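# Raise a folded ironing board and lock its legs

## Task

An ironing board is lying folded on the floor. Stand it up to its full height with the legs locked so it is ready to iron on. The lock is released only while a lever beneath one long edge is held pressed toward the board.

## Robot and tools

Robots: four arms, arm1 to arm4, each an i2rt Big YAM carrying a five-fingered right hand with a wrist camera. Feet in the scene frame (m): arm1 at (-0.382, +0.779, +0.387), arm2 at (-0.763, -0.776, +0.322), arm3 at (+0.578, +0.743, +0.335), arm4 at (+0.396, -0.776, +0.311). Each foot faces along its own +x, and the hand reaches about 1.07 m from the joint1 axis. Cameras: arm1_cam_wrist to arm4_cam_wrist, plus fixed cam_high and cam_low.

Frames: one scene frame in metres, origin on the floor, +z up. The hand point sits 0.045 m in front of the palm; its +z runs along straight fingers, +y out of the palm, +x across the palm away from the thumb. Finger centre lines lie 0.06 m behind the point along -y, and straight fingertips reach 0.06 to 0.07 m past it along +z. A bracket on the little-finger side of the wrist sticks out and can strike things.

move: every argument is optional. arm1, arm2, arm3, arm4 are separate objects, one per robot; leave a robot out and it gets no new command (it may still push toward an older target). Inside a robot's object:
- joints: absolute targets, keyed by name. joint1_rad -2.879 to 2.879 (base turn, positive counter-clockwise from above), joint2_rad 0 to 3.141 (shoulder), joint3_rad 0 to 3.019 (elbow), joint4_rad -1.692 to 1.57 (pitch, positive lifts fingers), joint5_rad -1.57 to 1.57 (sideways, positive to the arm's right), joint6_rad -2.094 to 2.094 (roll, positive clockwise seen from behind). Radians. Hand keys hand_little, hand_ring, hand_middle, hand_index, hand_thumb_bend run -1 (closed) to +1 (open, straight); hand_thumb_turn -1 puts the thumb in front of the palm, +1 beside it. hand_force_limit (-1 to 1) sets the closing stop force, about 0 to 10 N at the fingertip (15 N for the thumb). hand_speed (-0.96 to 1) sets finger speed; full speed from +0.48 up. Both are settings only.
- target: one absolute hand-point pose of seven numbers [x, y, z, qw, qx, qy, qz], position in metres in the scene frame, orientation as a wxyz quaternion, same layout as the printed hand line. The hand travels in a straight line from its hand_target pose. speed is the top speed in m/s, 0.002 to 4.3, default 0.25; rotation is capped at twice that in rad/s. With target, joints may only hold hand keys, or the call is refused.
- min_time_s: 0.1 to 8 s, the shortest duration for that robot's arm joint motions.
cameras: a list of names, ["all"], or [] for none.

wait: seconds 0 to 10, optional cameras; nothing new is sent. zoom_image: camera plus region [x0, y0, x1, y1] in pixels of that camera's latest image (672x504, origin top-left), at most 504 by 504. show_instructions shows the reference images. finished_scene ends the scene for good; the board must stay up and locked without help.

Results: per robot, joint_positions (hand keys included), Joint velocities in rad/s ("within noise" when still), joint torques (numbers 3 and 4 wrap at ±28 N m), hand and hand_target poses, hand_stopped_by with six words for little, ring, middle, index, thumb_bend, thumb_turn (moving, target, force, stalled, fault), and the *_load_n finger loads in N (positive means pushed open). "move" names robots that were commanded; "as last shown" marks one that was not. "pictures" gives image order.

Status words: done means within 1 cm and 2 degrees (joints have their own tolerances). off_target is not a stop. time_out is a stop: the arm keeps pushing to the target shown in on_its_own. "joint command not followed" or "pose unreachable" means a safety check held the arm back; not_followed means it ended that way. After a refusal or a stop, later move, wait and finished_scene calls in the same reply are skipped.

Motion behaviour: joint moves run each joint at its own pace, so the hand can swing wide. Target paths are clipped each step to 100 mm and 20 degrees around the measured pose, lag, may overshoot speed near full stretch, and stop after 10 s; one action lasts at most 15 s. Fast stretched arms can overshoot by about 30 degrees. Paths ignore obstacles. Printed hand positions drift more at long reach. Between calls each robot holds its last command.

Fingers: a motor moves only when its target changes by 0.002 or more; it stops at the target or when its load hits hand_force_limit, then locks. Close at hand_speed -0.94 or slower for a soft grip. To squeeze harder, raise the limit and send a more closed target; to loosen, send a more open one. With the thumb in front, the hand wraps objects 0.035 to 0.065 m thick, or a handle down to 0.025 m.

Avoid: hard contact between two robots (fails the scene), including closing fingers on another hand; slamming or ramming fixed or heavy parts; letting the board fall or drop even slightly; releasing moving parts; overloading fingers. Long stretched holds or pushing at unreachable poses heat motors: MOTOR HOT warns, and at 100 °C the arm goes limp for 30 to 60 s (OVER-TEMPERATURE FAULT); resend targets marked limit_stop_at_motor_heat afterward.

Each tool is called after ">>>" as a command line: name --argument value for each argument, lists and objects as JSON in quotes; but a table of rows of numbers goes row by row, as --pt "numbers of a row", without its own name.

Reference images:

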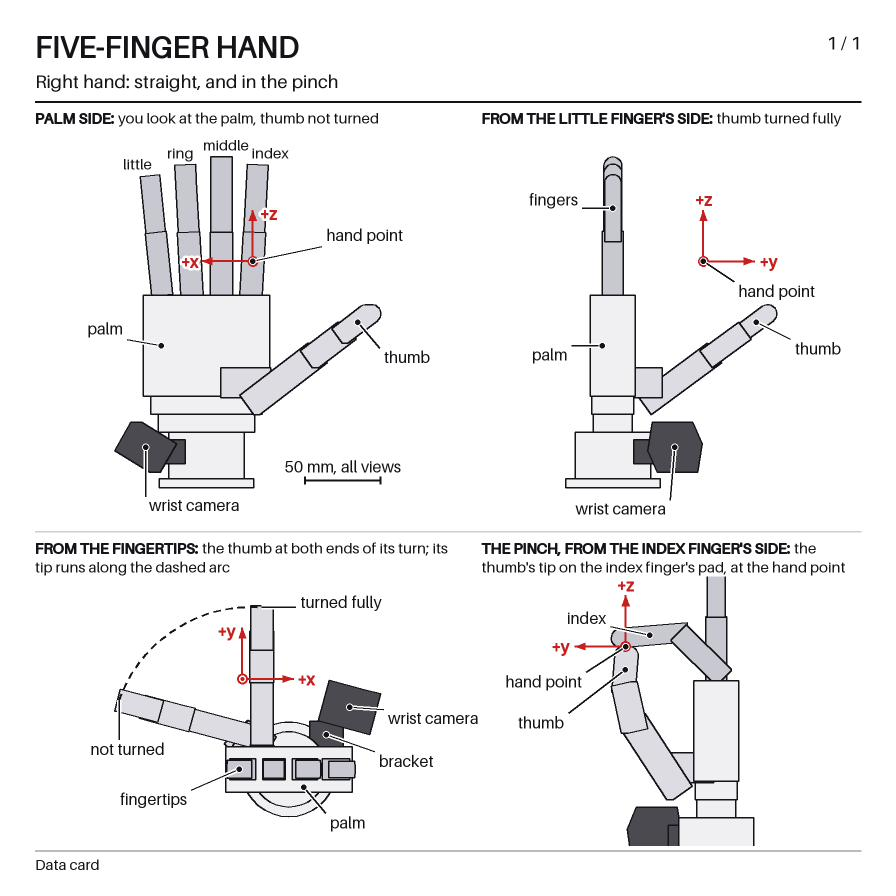

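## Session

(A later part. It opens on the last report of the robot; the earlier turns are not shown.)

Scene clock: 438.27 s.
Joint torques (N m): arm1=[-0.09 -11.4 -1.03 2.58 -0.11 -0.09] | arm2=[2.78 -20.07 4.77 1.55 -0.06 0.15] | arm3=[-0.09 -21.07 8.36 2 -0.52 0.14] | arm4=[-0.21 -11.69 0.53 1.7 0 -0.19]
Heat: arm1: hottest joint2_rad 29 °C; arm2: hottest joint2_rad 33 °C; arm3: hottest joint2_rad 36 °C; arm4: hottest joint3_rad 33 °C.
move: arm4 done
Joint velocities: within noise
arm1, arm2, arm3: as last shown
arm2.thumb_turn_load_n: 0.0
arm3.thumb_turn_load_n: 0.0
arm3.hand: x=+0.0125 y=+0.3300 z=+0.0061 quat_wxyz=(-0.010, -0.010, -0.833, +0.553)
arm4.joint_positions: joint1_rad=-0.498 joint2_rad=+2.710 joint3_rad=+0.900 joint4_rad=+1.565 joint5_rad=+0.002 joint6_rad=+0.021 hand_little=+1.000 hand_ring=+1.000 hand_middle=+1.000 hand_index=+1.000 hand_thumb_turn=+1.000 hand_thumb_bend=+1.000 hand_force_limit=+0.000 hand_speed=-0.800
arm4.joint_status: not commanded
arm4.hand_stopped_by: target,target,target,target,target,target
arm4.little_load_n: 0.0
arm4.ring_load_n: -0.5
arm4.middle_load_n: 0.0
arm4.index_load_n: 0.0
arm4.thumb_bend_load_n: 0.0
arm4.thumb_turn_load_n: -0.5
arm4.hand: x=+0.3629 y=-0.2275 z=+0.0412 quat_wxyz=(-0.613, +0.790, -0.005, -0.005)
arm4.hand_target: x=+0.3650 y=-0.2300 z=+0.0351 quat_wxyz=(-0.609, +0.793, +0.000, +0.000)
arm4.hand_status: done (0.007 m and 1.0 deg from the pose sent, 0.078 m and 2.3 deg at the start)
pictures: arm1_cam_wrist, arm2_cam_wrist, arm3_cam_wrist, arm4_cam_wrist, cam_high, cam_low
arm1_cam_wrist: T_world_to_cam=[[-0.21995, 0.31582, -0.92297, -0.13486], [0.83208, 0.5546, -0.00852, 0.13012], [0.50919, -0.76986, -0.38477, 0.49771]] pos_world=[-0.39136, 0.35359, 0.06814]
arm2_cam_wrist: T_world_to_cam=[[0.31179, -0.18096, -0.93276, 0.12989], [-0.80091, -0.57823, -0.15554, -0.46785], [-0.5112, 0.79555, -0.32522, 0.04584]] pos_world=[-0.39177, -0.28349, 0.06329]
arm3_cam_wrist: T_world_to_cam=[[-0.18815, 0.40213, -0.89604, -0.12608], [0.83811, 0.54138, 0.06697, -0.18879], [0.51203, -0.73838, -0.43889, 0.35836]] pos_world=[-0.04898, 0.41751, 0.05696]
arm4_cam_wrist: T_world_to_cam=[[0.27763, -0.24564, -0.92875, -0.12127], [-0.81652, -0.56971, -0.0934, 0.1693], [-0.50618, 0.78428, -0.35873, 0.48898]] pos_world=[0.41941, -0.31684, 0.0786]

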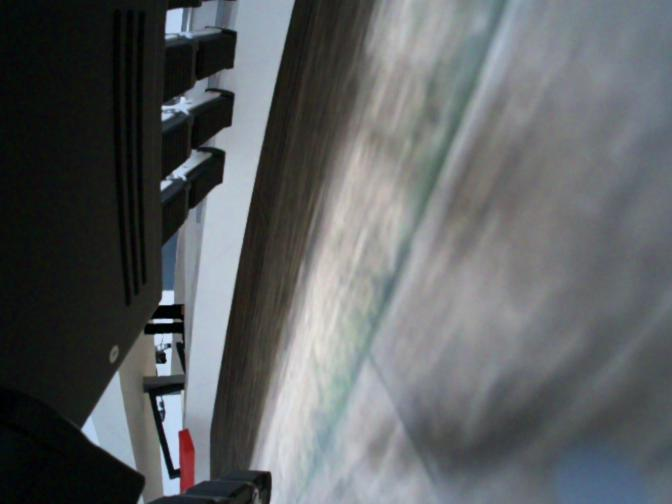

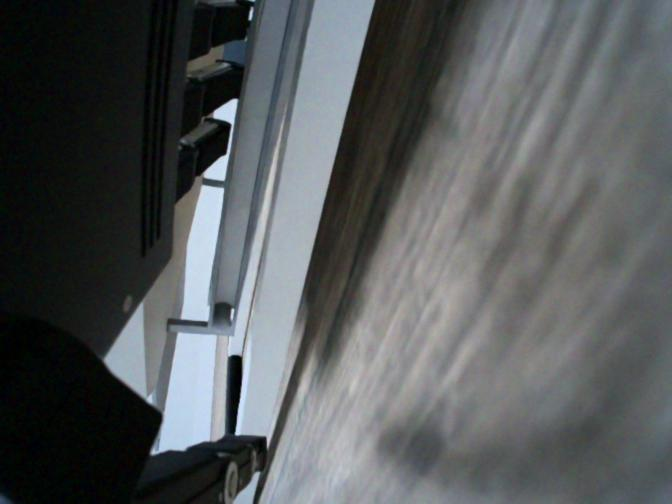

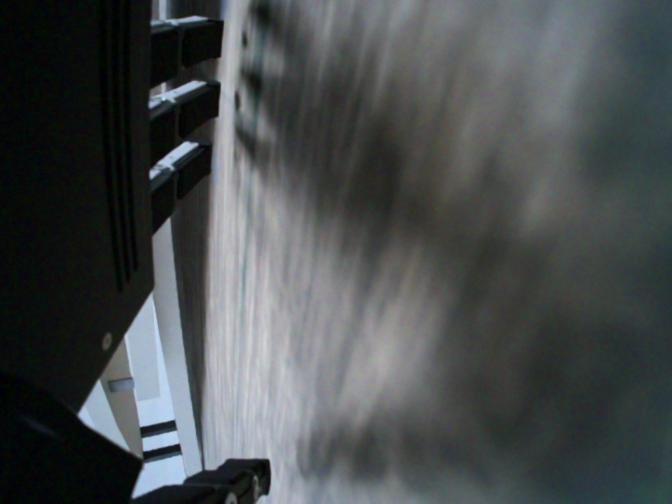

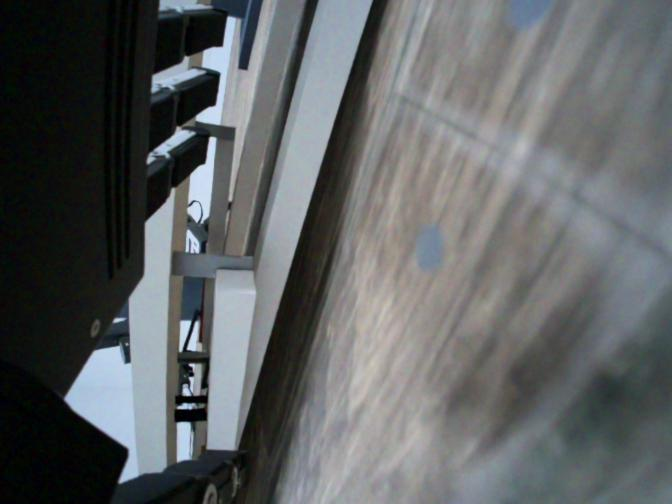

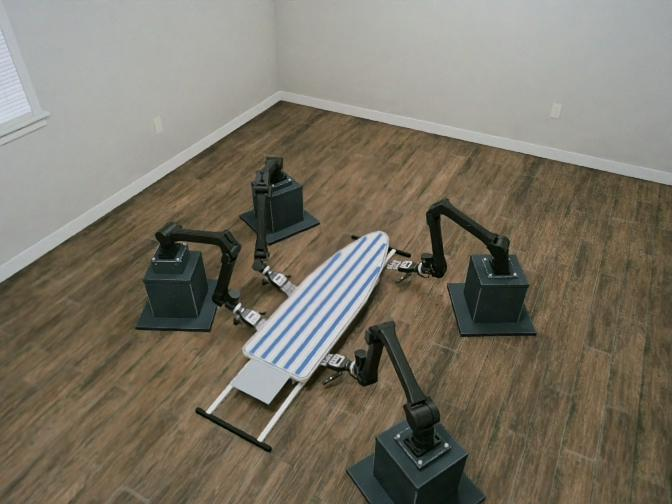

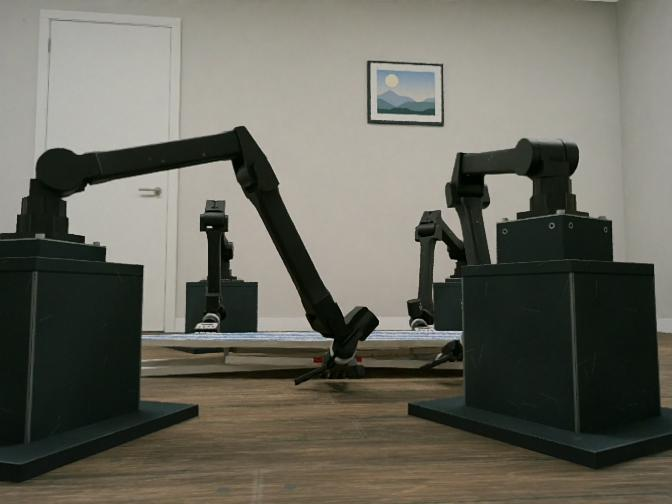

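>>> move --arm4 '{"target": [0.365, -0.15, 0.021, 0.609, -0.793, 0, 0], "speed": 0.1}' --arm3 '{"target": [0.002, 0.288, 0.006, 0, 0, 0.829, -0.559], "speed": 0.06}' --cameras '["all"]'

>>> zoom_image --camera "cam_low" --region '[280, 310, 400, 390]'

>>> zoom_image --camera "arm1_cam_wrist" --region '[100, 280, 280, 504]'

>>> zoom_image --camera "cam_high" --region '[230, 240, 340, 330]'

Scene clock: 446.03 s.
Joint torques (N m): arm1=[-0.09 -11.22 -1.02 2.58 -0.11 -0.08] | arm2=[2.26 -19.19 4.41 1.44 -0.04 0.1] | arm3=[-0.09 -20.95 8.88 2.32 -0.46 0.12] | arm4=[-0.38 -13.33 2.55 1.7 -0.01 -0.18]
Heat: arm1: hottest joint2_rad 29 °C; arm2: hottest joint2_rad 33 °C; arm3: hottest joint2_rad 35 °C; arm4: hottest joint3_rad 32 °C.
move: arm3 off_target; arm4 done
Joint velocities: within noise
arm1, arm2: as last shown
arm2.thumb_turn_load_n: -0.5
arm3.joint_positions: joint1_rad=-0.671 joint2_rad=+2.854 joint3_rad=+1.862 joint4_rad=+0.226 joint5_rad=-0.991 joint6_rad=-0.647 hand_little=+1.000 hand_ring=+1.000 hand_middle=+1.000 hand_index=+1.000 hand_thumb_turn=+1.000 hand_thumb_bend=+1.000 hand_force_limit=+0.000 hand_speed=-0.800
arm3.joint_status: not commanded
arm3.hand_stopped_by: target,target,target,target,target,target
arm3.little_load_n: 0.0
arm3.ring_load_n: 0.0
arm3.middle_load_n: -0.5
arm3.index_load_n: 0.5
arm3.thumb_bend_load_n: 0.0
arm3.thumb_turn_load_n: -0.5
arm3.hand: x=+0.0115 y=+0.3015 z=+0.0022 quat_wxyz=(-0.011, -0.010, -0.834, +0.552)
arm3.hand_target: x=+0.0025 y=+0.2884 z=+0.0067 quat_wxyz=(+0.000, +0.000, -0.829, +0.559)
arm3.hand_status: off_target (0.017 m and 2.0 deg from the pose sent, 0.043 m and 1.8 deg at the start)
arm4.joint_positions: joint1_rad=-0.498 joint2_rad=+2.716 joint3_rad=+1.111 joint4_rad=+1.355 joint5_rad=+0.002 joint6_rad=+0.020 hand_little=+1.000 hand_ring=+1.000 hand_middle=+1.000 hand_index=+1.000 hand_thumb_turn=+1.000 hand_thumb_bend=+1.000 hand_force_limit=+0.000 hand_speed=-0.800
arm4.joint_status: not commanded
arm4.hand_stopped_by: target,target,target,target,target,target
arm4.little_load_n: 0.0
arm4.ring_load_n: 0.0
arm4.middle_load_n: 0.0
arm4.index_load_n: 0.0
arm4.thumb_bend_load_n: 0.0
arm4.thumb_turn_load_n: 0.0
arm4.hand: x=+0.3626 y=-0.1509 z=+0.0261 quat_wxyz=(-0.611, +0.792, -0.005, -0.005)
arm4.hand_target: x=+0.3650 y=-0.1501 z=+0.0211 quat_wxyz=(-0.609, +0.793, +0.000, +0.000)
arm4.hand_status: done (0.006 m and 0.8 deg from the pose sent, 0.080 m and 1.0 deg at the start)
pictures: arm1_cam_wrist, arm2_cam_wrist, arm3_cam_wrist, arm4_cam_wrist, cam_high, cam_low
arm1_cam_wrist: T_world_to_cam=[[-0.21995, 0.31582, -0.92297, -0.13486], [0.83208, 0.5546, -0.00852, 0.13012], [0.50919, -0.76986, -0.38477, 0.49771]] pos_world=[-0.39136, 0.35359, 0.06814]
arm2_cam_wrist: T_world_to_cam=[[0.31179, -0.18096, -0.93276, 0.12989], [-0.80091, -0.57823, -0.15554, -0.46785], [-0.5112, 0.79555, -0.32522, 0.04584]] pos_world=[-0.39177, -0.28349, 0.06329]
arm3_cam_wrist: T_world_to_cam=[[-0.18673, 0.40439, -0.89532, -0.11903], [0.83769, 0.54165, 0.06994, -0.17241], [0.51323, -0.73694, -0.43989, 0.33569]] pos_world=[-0.05009, 0.38891, 0.05316]
arm4_cam_wrist: T_world_to_cam=[[0.2787, -0.25124, -0.92693, -0.11769], [-0.81633, -0.5704, -0.09084, 0.21109], [-0.5059, 0.782, -0.36407, 0.42299]] pos_world=[0.41911, -0.23994, 0.06408]

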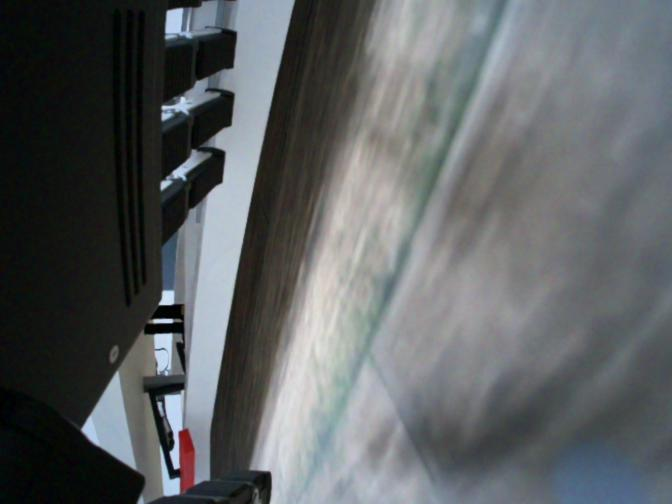

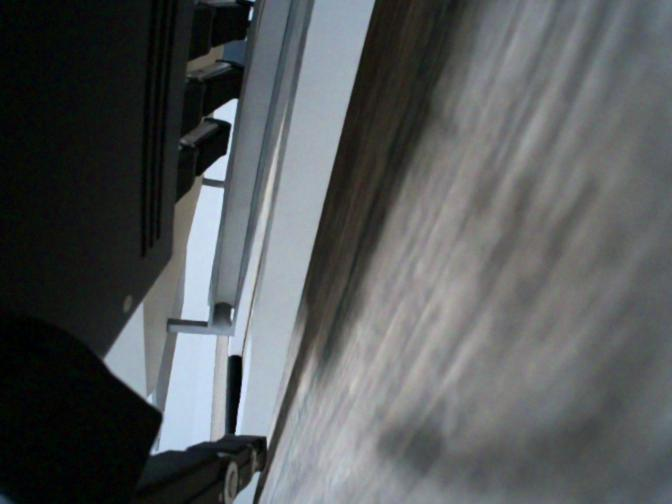

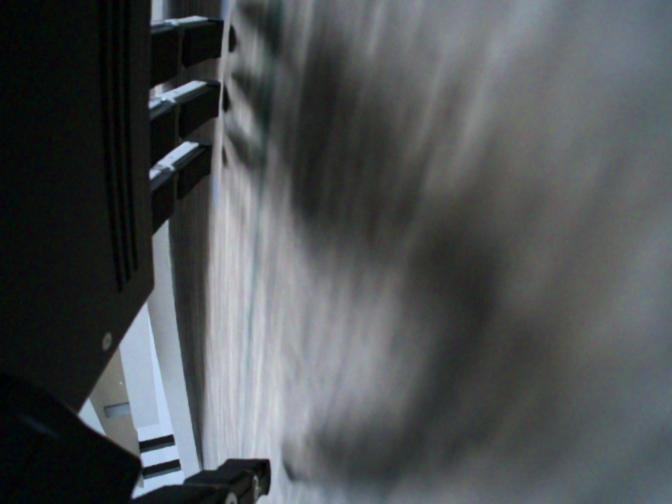

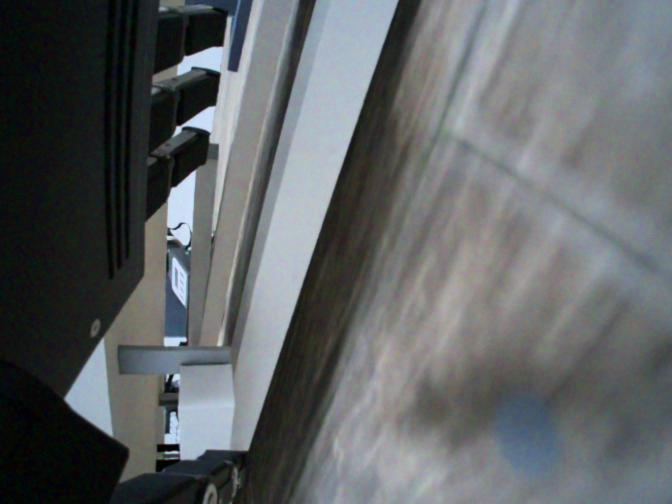

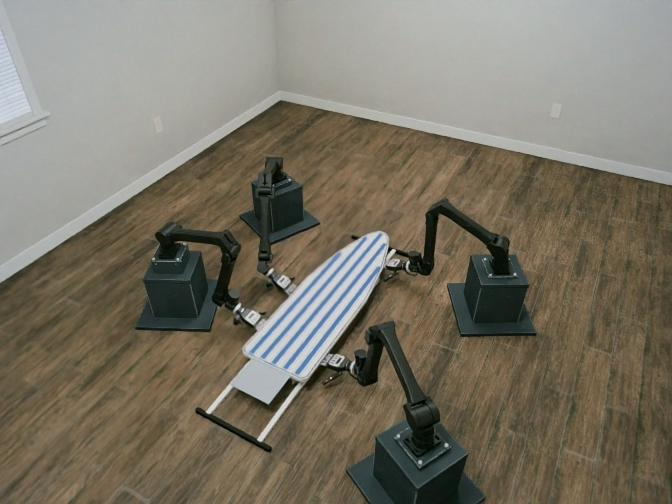

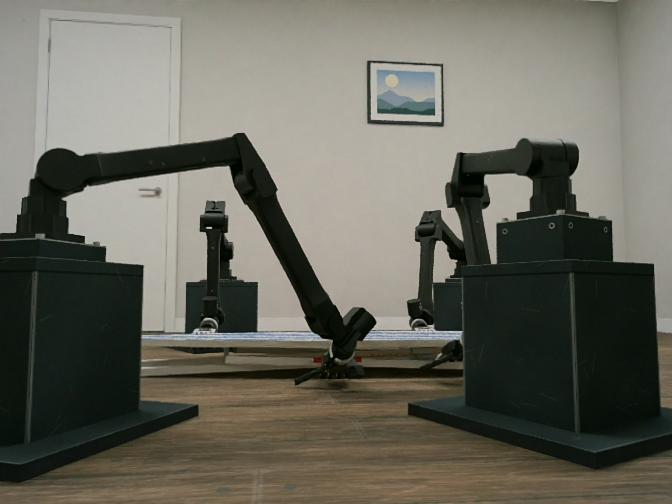

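Scaled by 4.200.

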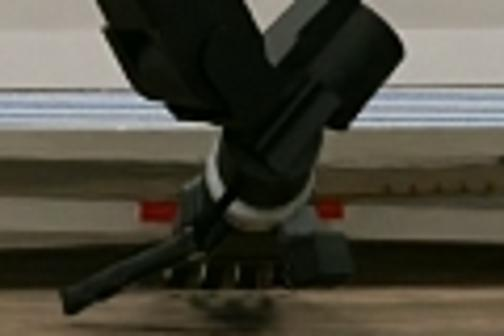

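Scaled by 2.250 from the camera's image (finer frame: 960x720).

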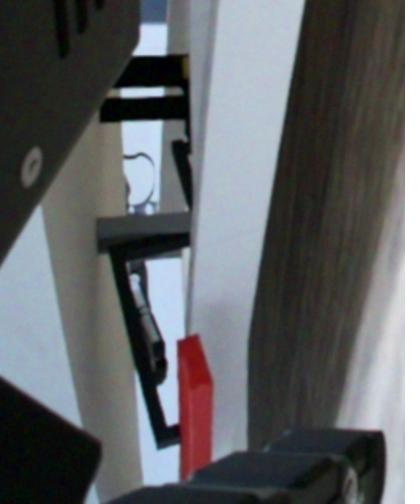

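Scaled by 4.582.

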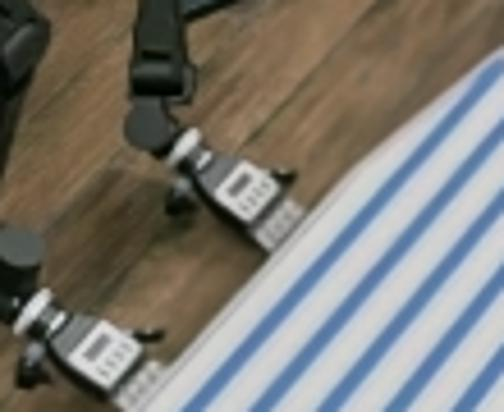

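>>> move --arm3 '{"target": [0.002, 0.288, 0.024, 0, 0, 0.829, -0.559], "speed": 0.06}' --cameras '["arm1_cam_wrist", "arm3_cam_wrist", "cam_high", "cam_low"]'

>>> zoom_image --camera "cam_low" --region '[280, 310, 400, 390]'

>>> zoom_image --camera "arm1_cam_wrist" --region '[100, 380, 280, 504]'

Scene clock: 474.30 s.
Joint torques (N m): arm1=[0.09 -11.16 -1.03 2.62 -0.11 -0.08] | arm2=[3.25 -19.78 4.46 1.72 -0.01 0.17] | arm3=[-0.09 -24.59 5.91 2.03 -0.48 0.14] | arm4=[-0.21 -13.45 2.61 1.66 -0.01 -0.18]
Heat: arm1: hottest joint2_rad 29 °C; arm2: hottest joint2_rad 33 °C; arm3: hottest joint2_rad 37 °C; arm4: hottest joint3_rad 31 °C.
move: arm3 off_target
Joint velocities: within noise
arm1, arm2, arm4: as last shown
arm3.joint_positions: joint1_rad=-0.671 joint2_rad=+2.854 joint3_rad=+1.862 joint4_rad=+0.226 joint5_rad=-0.991 joint6_rad=-0.647 hand_little=+1.000 hand_ring=+1.000 hand_middle=+1.000 hand_index=+1.000 hand_thumb_turn=+1.000 hand_thumb_bend=+1.000 hand_force_limit=+0.000 hand_speed=-0.800
arm3.joint_status: not commanded
arm3.hand_stopped_by: target,target,target,target,target,target
arm3.little_load_n: 0.0
arm3.ring_load_n: 0.0
arm3.middle_load_n: 0.0
arm3.index_load_n: -0.5
arm3.thumb_bend_load_n: 0.0
arm3.thumb_turn_load_n: 0.0
arm3.hand: x=+0.0115 y=+0.3015 z=+0.0022 quat_wxyz=(-0.011, -0.010, -0.834, +0.552)
arm3.hand_target: x=+0.0022 y=+0.2882 z=+0.0240 quat_wxyz=(+0.000, +0.000, -0.829, +0.559)
arm3.hand_status: off_target (0.027 m and 2.0 deg from the pose sent, 0.027 m and 2.0 deg at the start)
arm1_cam_wrist: T_world_to_cam=[[-0.21995, 0.31582, -0.92297, -0.13486], [0.83208, 0.5546, -0.00852, 0.13012], [0.50919, -0.76986, -0.38477, 0.49771]] pos_world=[-0.39136, 0.35359, 0.06814]
arm3_cam_wrist: T_world_to_cam=[[-0.18633, 0.40439, -0.8954, -0.11901], [0.83773, 0.54155, 0.07025, -0.17239], [0.51332, -0.73701, -0.43968, 0.33571]] pos_world=[-0.05009, 0.38891, 0.05315]

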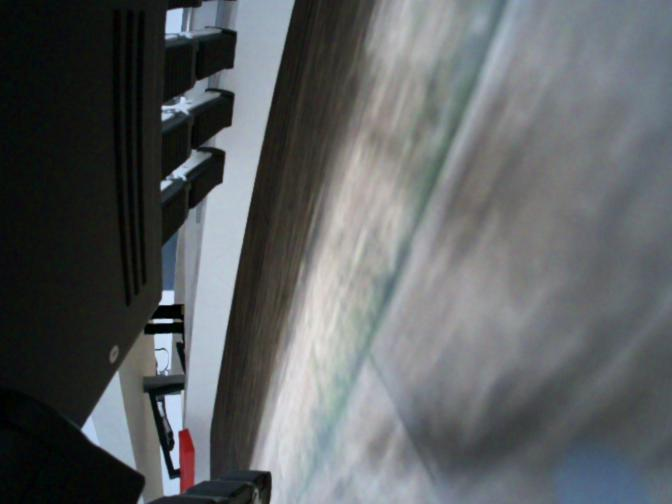

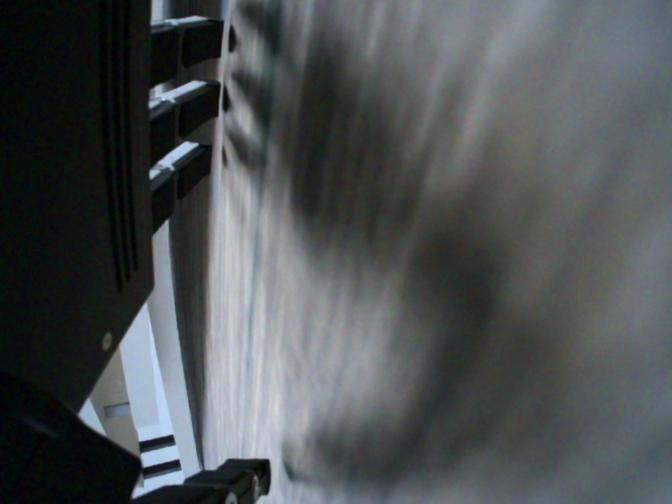

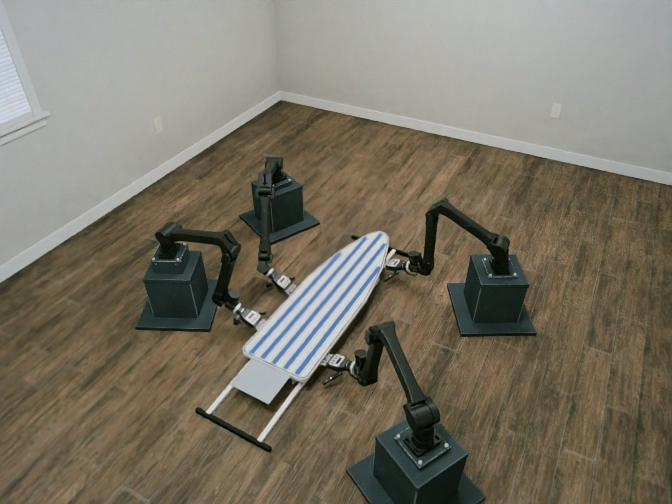

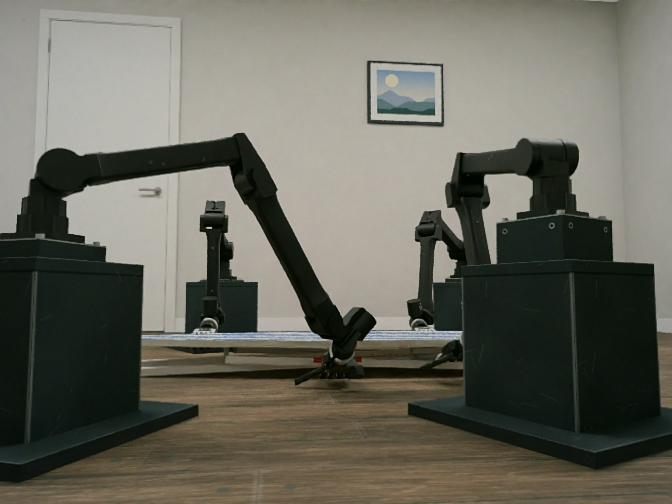

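Scaled by 4.200.

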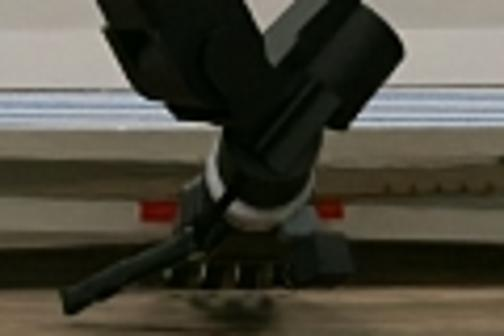

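Scaled by 2.800 from the camera's image (finer frame: 960x720).

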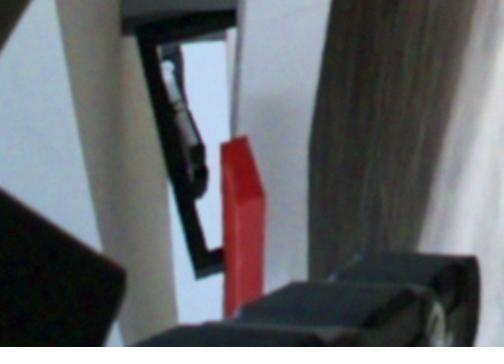

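>>> move --arm3 '{"target": [0.002, 0.34, 0.05, 0, 0, 0.829, -0.559], "speed": 0.12}'

>>> move --arm3 '{"target": [0.002, 0.288, 0.027, 0, 0, 0.829, -0.559], "speed": 0.08}' --cameras '["arm1_cam_wrist", "arm3_cam_wrist", "cam_high", "cam_low"]'

>>> zoom_image --camera "cam_low" --region '[280, 310, 400, 390]'

>>> zoom_image --camera "arm1_cam_wrist" --region '[100, 380, 280, 504]'

Scene clock: 481.37 s.
Joint torques (N m): arm1=[-0.21 -11.22 -1.02 2.61 -0.11 -0.08] | arm2=[3.31 -19.66 4.71 1.51 -0.14 0.05] | arm3=[-1.32 -23.47 5.41 1.05 -0.79 -0.07] | arm4=[-0.5 -13.33 2.56 1.65 -0.01 -0.17]
Heat: arm1: hottest joint2_rad 29 °C; arm2: hottest joint2_rad 33 °C; arm3: hottest joint2_rad 37 °C; arm4: hottest joint3_rad 31 °C.
move: arm3 off_target
Joint velocities: within noise
arm1, arm2, arm4: as last shown
arm2.thumb_turn_load_n: 0.0
arm3.joint_positions: joint1_rad=-0.729 joint2_rad=+2.751 joint3_rad=+1.736 joint4_rad=+0.202 joint5_rad=-1.036 joint6_rad=-0.718 hand_little=+1.000 hand_ring=+1.000 hand_middle=+1.000 hand_index=+1.000 hand_thumb_turn=+1.000 hand_thumb_bend=+1.000 hand_force_limit=+0.000 hand_speed=-0.800
arm3.joint_status: not commanded
arm3.hand_stopped_by: target,target,target,target,target,target
arm3.little_load_n: 0.0
arm3.ring_load_n: 0.0
arm3.middle_load_n: 0.0
arm3.index_load_n: 0.0
arm3.thumb_bend_load_n: 0.0
arm3.thumb_turn_load_n: 0.0
arm3.hand: x=+0.0091 y=+0.3417 z=+0.0362 quat_wxyz=(-0.007, -0.007, -0.831, +0.556)
arm3.hand_target: x=+0.0021 y=+0.3400 z=+0.0498 quat_wxyz=(+0.000, +0.000, -0.829, +0.559)
arm3.hand_status: off_target (0.016 m and 1.2 deg from the pose sent, 0.062 m and 2.0 deg at the start)
pictures: none

Scene clock: 482.67 s.
Joint torques (N m): arm1=[-0.15 -11.16 -1.06 2.56 -0.1 -0.09] | arm2=[2.84 -20.01 4.42 1.59 -0.01 0.1] | arm3=[-0.79 -21.13 8.84 2.29 -0.47 0.15] | arm4=[-0.38 -13.39 2.58 1.65 -0.01 -0.19]
Heat: arm1: hottest joint2_rad 29 °C; arm2: hottest joint2_rad 34 °C; arm3: hottest joint2_rad 37 °C; arm4: hottest joint3_rad 31 °C.
move: arm3 off_target
Joint velocities: within noise
arm1, arm2, arm4: as last shown
arm1.middle_load_n: -0.5
arm2.thumb_turn_load_n: -0.5
arm3.joint_positions: joint1_rad=-0.666 joint2_rad=+2.806 joint3_rad=+1.820 joint4_rad=+0.219 joint5_rad=-0.991 joint6_rad=-0.648 hand_little=+1.000 hand_ring=+1.000 hand_middle=+1.000 hand_index=+1.000 hand_thumb_turn=+1.000 hand_thumb_bend=+1.000 hand_force_limit=+0.000 hand_speed=-0.800
arm3.joint_status: not commanded
arm3.hand_stopped_by: target,target,target,target,target,target
arm3.little_load_n: 0.0
arm3.ring_load_n: 0.0
arm3.middle_load_n: 0.0
arm3.index_load_n: 0.0
arm3.thumb_bend_load_n: 0.0
arm3.thumb_turn_load_n: 0.0
arm3.hand: x=+0.0146 y=+0.2990 z=+0.0213 quat_wxyz=(-0.013, -0.009, -0.834, +0.552)
arm3.hand_target: x=+0.0027 y=+0.2883 z=+0.0275 quat_wxyz=(+0.000, +0.000, -0.829, +0.559)
arm3.hand_status: off_target (0.018 m and 2.0 deg from the pose sent, 0.055 m and 1.2 deg at the start)
arm1_cam_wrist: T_world_to_cam=[[-0.21995, 0.31582, -0.92297, -0.13486], [0.83208, 0.5546, -0.00852, 0.13012], [0.50919, -0.76986, -0.38477, 0.49771]] pos_world=[-0.39136, 0.35359, 0.06814]
arm3_cam_wrist: T_world_to_cam=[[-0.18751, 0.4041, -0.89529, -0.1002], [0.8348, 0.54589, 0.07155, -0.17622], [0.51764, -0.73397, -0.4397, 0.33966]] pos_world=[-0.0475, 0.38598, 0.07225]

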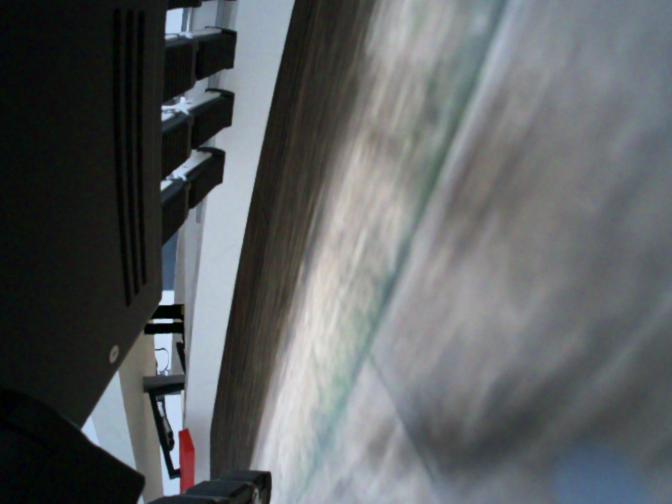

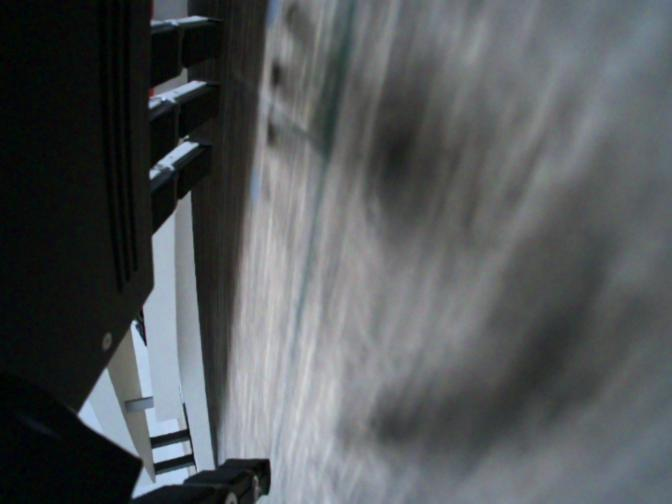

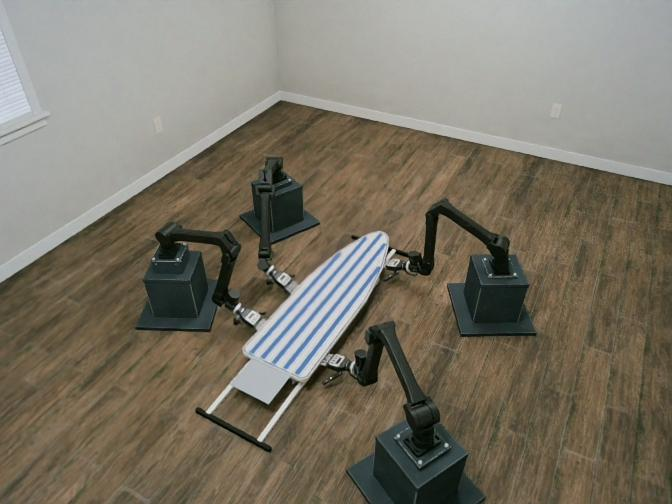

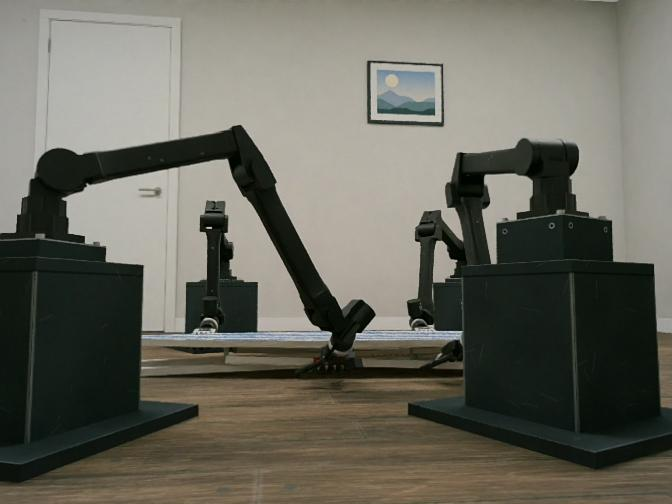

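Scaled by 4.200.

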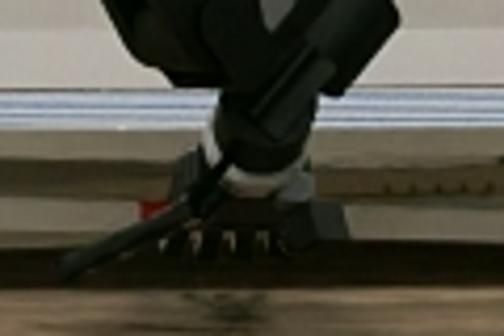

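Scaled by 2.800 from the camera's image (finer frame: 960x720).

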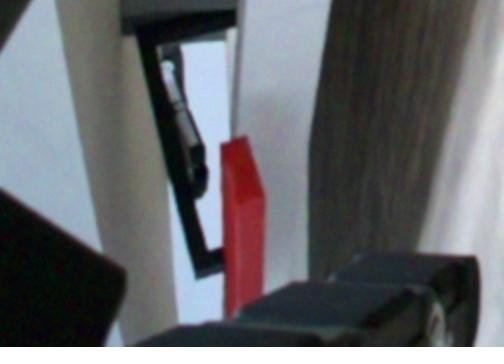

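>>> move --arm3 '{"target": [0.002, 0.278, 0.045, 0, 0, 0.829, -0.559], "speed": 0.06}' --cameras '["arm1_cam_wrist", "cam_high", "cam_low"]'

>>> zoom_image --camera "cam_low" --region '[280, 310, 400, 390]'

>>> zoom_image --camera "arm1_cam_wrist" --region '[100, 380, 280, 504]'

Scene clock: 490.97 s.
Joint torques (N m): arm1=[-0.09 -11.16 -1.02 2.61 -0.11 -0.07] | arm2=[2.61 -20.07 4.37 1.73 -0.08 0.08] | arm3=[0.26 -24.18 7.45 2.09 -0.46 0.12] | arm4=[-0.32 -13.27 2.58 1.68 -0.01 -0.19]
Heat: arm1: hottest joint2_rad 29 °C; arm2: hottest joint2_rad 34 °C; arm3: hottest joint2_rad 36 °C; arm4: hottest joint2_rad 30 °C.
move: arm3 off_target
Joint velocities: within noise
arm1, arm2, arm4: as last shown
arm1.middle_load_n: 0.0
arm2.thumb_bend_load_n: -0.5
arm2.thumb_turn_load_n: 0.0
arm3.joint_positions: joint1_rad=-0.662 joint2_rad=+2.806 joint3_rad=+1.820 joint4_rad=+0.219 joint5_rad=-0.981 joint6_rad=-0.631 hand_little=+1.000 hand_ring=+1.000 hand_middle=+1.000 hand_index=+1.000 hand_thumb_turn=+1.000 hand_thumb_bend=+1.000 hand_force_limit=+0.000 hand_speed=-0.800
arm3.joint_status: not commanded
arm3.hand_stopped_by: target,target,target,target,target,target
arm3.little_load_n: 0.0
arm3.ring_load_n: 0.0
arm3.middle_load_n: 0.0
arm3.index_load_n: 0.0
arm3.thumb_bend_load_n: 0.0
arm3.thumb_turn_load_n: 0.0
arm3.hand: x=+0.0157 y=+0.2974 z=+0.0208 quat_wxyz=(-0.015, -0.016, -0.835, +0.549)
arm3.hand_target: x=+0.0028 y=+0.2784 z=+0.0453 quat_wxyz=(+0.000, +0.000, -0.829, +0.559)
arm3.hand_status: off_target (0.034 m and 2.9 deg from the pose sent, 0.034 m and 2.0 deg at the start)
arm1_cam_wrist: T_world_to_cam=[[-0.21995, 0.31582, -0.92297, -0.13486], [0.83208, 0.5546, -0.00852, 0.13012], [0.50919, -0.76986, -0.38477, 0.49771]] pos_world=[-0.39136, 0.35359, 0.06814]

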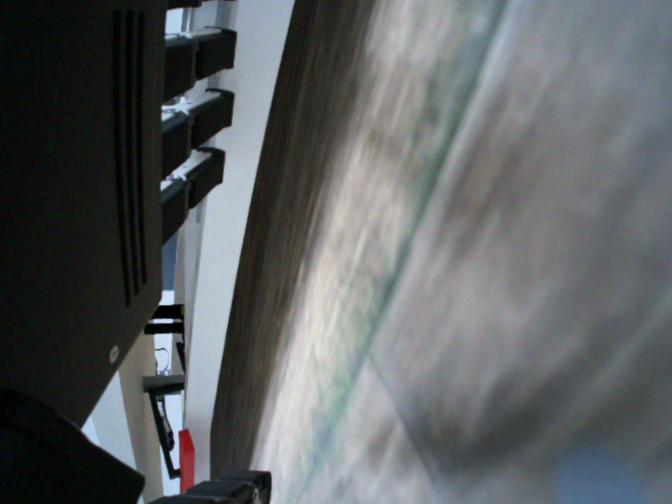

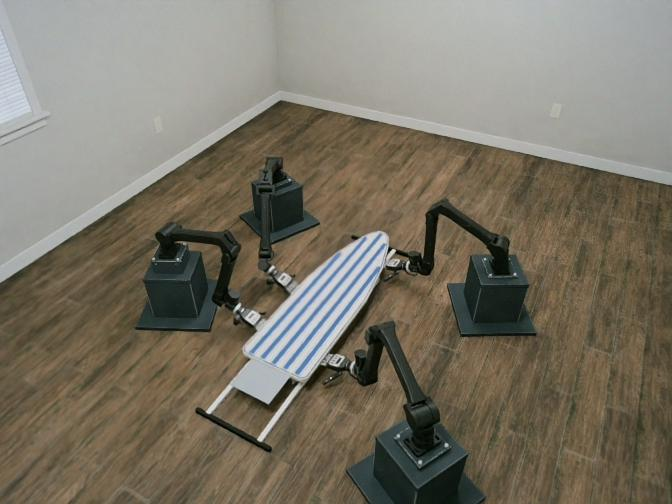

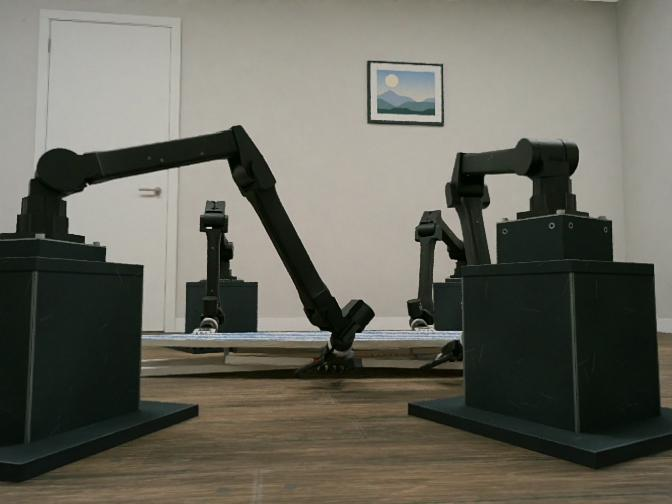

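Scaled by 4.200.

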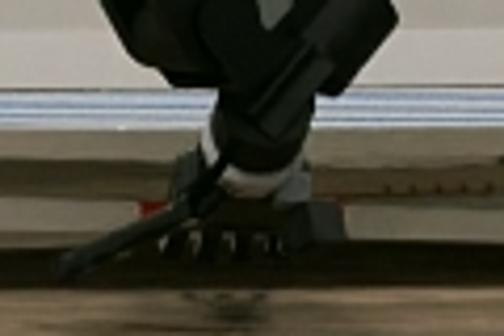

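Scaled by 2.800 from the camera's image (finer frame: 960x720).

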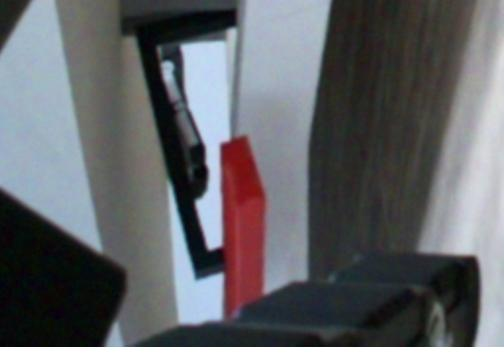

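>>> move --arm3 '{"target": [0.002, 0.34, 0.04, 0, 0, 0.829, -0.559], "speed": 0.12}'

>>> move --arm3 '{"target": [0.002, 0.278, 0.032, 0, 0, 0.829, -0.559], "speed": 0.08}' --cameras '["arm1_cam_wrist", "cam_high", "cam_low"]'

>>> zoom_image --camera "cam_low" --region '[280, 310, 400, 390]'

>>> zoom_image --camera "arm1_cam_wrist" --region '[100, 380, 280, 504]'

Scene clock: 502.83 s.
Joint torques (N m): arm1=[-0.09 -11.11 -1.02 2.58 -0.11 -0.08] | arm2=[3.66 -18.84 4.37 1.33 -0.08 0.12] | arm3=[-1.03 -24.06 5.49 1.03 -0.79 -0.09] | arm4=[-0.32 -13.27 2.61 1.68 -0.01 -0.19]
Heat: arm1: hottest joint2_rad 29 °C; arm2: hottest joint2_rad 34 °C; arm3: hottest joint2_rad 36 °C; arm4: hottest joint2_rad 30 °C.
move: arm3 off_target
Joint velocities: within noise
arm1.joint_positions: joint1_rad=-0.388 joint2_rad=+2.930 joint3_rad=+1.023 joint4_rad=+1.563 joint5_rad=+0.045 joint6_rad=+0.015 hand_little=+1.000 hand_ring=+1.000 hand_middle=+1.000 hand_index=+1.000 hand_thumb_turn=+1.000 hand_thumb_bend=+1.000 hand_force_limit=+0.000 hand_speed=-0.800
arm1.joint_status: not commanded
arm1.hand_stopped_by: target,target,target,target,target,target
arm1.little_load_n: 0.0
arm1.ring_load_n: -0.5
arm1.middle_load_n: 0.0
arm1.index_load_n: 0.0
arm1.thumb_bend_load_n: 0.0
arm1.thumb_turn_load_n: 0.0
arm1.hand: x=-0.3289 y=+0.2672 z=+0.0224 quat_wxyz=(-0.005, +0.001, -0.818, +0.575)
arm1.hand_target: x=-0.3349 y=+0.2686 z=+0.0209 quat_wxyz=(+0.000, +0.001, -0.815, +0.579)
arm1.hand_status: not commanded
arm2.joint_positions: joint1_rad=-0.192 joint2_rad=+2.787 joint3_rad=+1.390 joint4_rad=+1.134 joint5_rad=-0.663 joint6_rad=-0.192 hand_little=+1.000 hand_ring=+1.000 hand_middle=+1.000 hand_index=+1.000 hand_thumb_turn=+1.000 hand_thumb_bend=+1.000 hand_force_limit=+0.000 hand_speed=-0.800
arm2.joint_status: not commanded
arm2.hand_stopped_by: target,target,target,target,target,target
arm2.little_load_n: 0.0
arm2.ring_load_n: 0.0
arm2.middle_load_n: 0.0
arm2.index_load_n: 0.0
arm2.thumb_bend_load_n: 0.0
arm2.thumb_turn_load_n: 0.0
arm2.hand: x=-0.4459 y=-0.1843 z=+0.0250 quat_wxyz=(-0.632, +0.775, +0.002, +0.011)
arm2.hand_target: x=-0.4551 y=-0.1783 z=+0.0179 quat_wxyz=(-0.629, +0.777, +0.000, +0.000)
arm2.hand_status: not commanded
arm3.joint_positions: joint1_rad=-0.731 joint2_rad=+2.781 joint3_rad=+1.751 joint4_rad=+0.209 joint5_rad=-1.036 joint6_rad=-0.718 hand_little=+1.000 hand_ring=+1.000 hand_middle=+1.000 hand_index=+1.000 hand_thumb_turn=+1.000 hand_thumb_bend=+1.000 hand_force_limit=+0.000 hand_speed=-0.800
arm3.joint_status: not commanded
arm3.hand_stopped_by: target,target,target,target,target,target
arm3.little_load_n: 0.0
arm3.ring_load_n: 0.0
arm3.middle_load_n: 0.0
arm3.index_load_n: -0.5
arm3.thumb_bend_load_n: 0.0
arm3.thumb_turn_load_n: 0.0
arm3.hand: x=+0.0126 y=+0.3446 z=+0.0208 quat_wxyz=(-0.010, -0.011, -0.832, +0.555)
arm3.hand_target: x=+0.0021 y=+0.3399 z=+0.0398 quat_wxyz=(+0.000, +0.000, -0.829, +0.559)
arm3.hand_status: off_target (0.022 m and 1.7 deg from the pose sent, 0.049 m and 2.9 deg at the start)
arm4: as last shown
pictures: none

Scene clock: 504.33 s.
Joint torques (N m): arm1=[0.21 -11.22 -1.05 2.54 -0.11 -0.08] | arm2=[3.84 -19.43 4.6 1.72 -0.07 0.09] | arm3=[-0.38 -21.19 8.68 2.25 -0.46 0.13] | arm4=[-0.21 -13.45 2.56 1.7 -0.01 -0.19]
Heat: arm1: hottest joint2_rad 29 °C; arm2: hottest joint2_rad 34 °C; arm3: hottest joint2_rad 36 °C; arm4: hottest joint2_rad 30 °C.
move: arm3 off_target
Joint velocities: within noise
arm1, arm2, arm4: as last shown
arm1.ring_load_n: 0.0
arm2.thumb_bend_load_n: -0.5
arm3.joint_positions: joint1_rad=-0.653 joint2_rad=+2.802 joint3_rad=+1.833 joint4_rad=+0.220 joint5_rad=-0.981 joint6_rad=-0.632 hand_little=+1.000 hand_ring=+1.000 hand_middle=+1.000 hand_index=+1.000 hand_thumb_turn=+1.000 hand_thumb_bend=+1.000 hand_force_limit=+0.000 hand_speed=-0.800
arm3.joint_status: not commanded
arm3.hand_stopped_by: target,target,target,target,target,target
arm3.little_load_n: 0.0
arm3.ring_load_n: 0.0
arm3.middle_load_n: 0.0
arm3.index_load_n: 0.0
arm3.thumb_bend_load_n: 0.0
arm3.thumb_turn_load_n: 0.0
arm3.hand: x=+0.0116 y=+0.2882 z=+0.0280 quat_wxyz=(-0.010, -0.007, -0.833, +0.553)
arm3.hand_target: x=+0.0025 y=+0.2782 z=+0.0324 quat_wxyz=(+0.000, +0.000, -0.829, +0.559)
arm3.hand_status: off_target (0.015 m and 1.7 deg from the pose sent, 0.069 m and 1.7 deg at the start)
arm4.thumb_turn_load_n: -0.5
arm1_cam_wrist: T_world_to_cam=[[-0.21995, 0.31582, -0.92297, -0.13486], [0.83208, 0.5546, -0.00852, 0.13012], [0.50919, -0.76986, -0.38477, 0.49771]] pos_world=[-0.39136, 0.35359, 0.06814]

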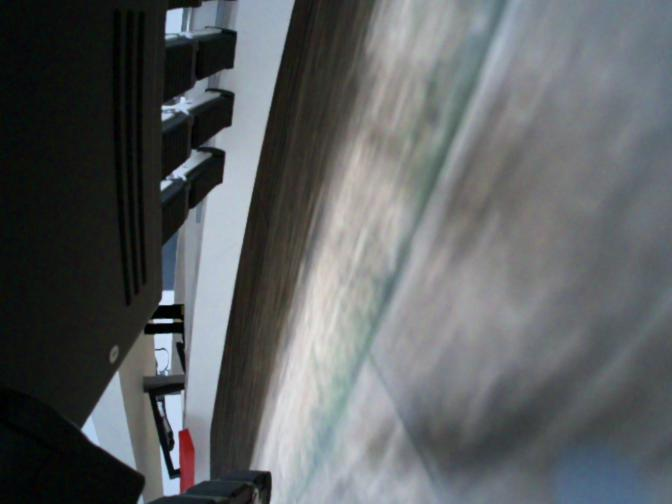

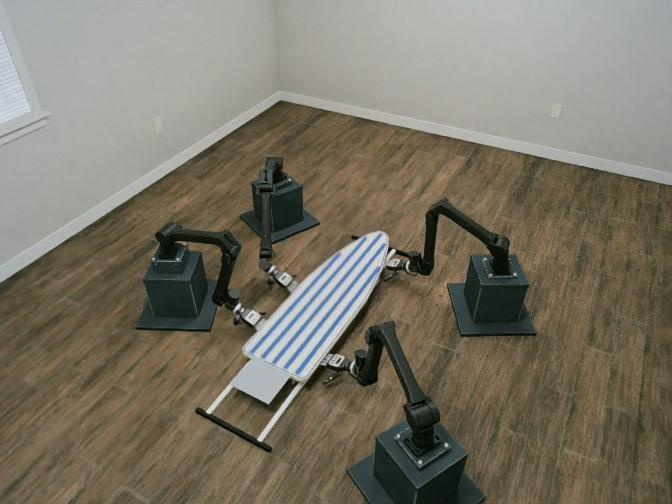

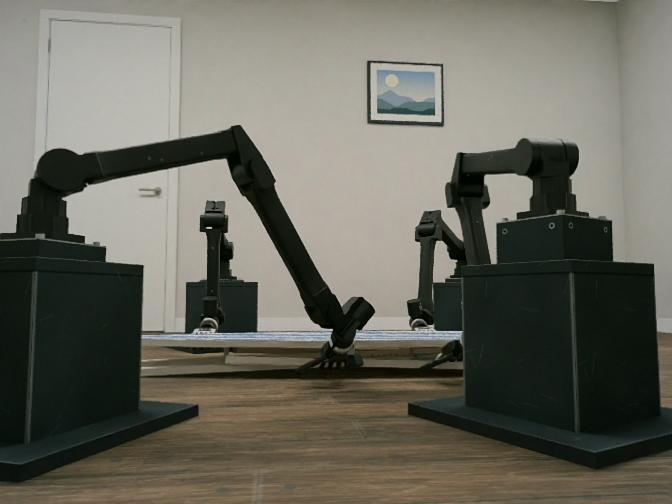

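Scaled by 4.200.

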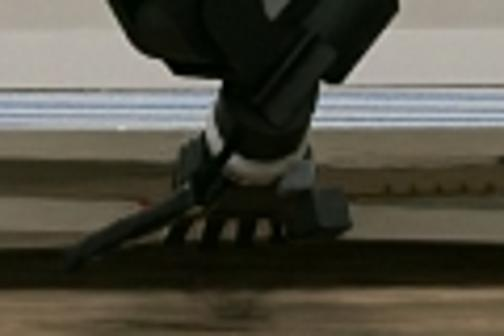

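Scaled by 2.800 from the camera's image (finer frame: 960x720).

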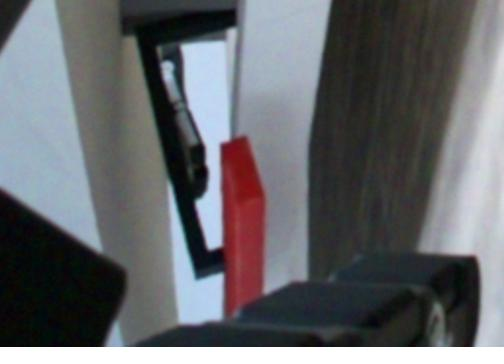

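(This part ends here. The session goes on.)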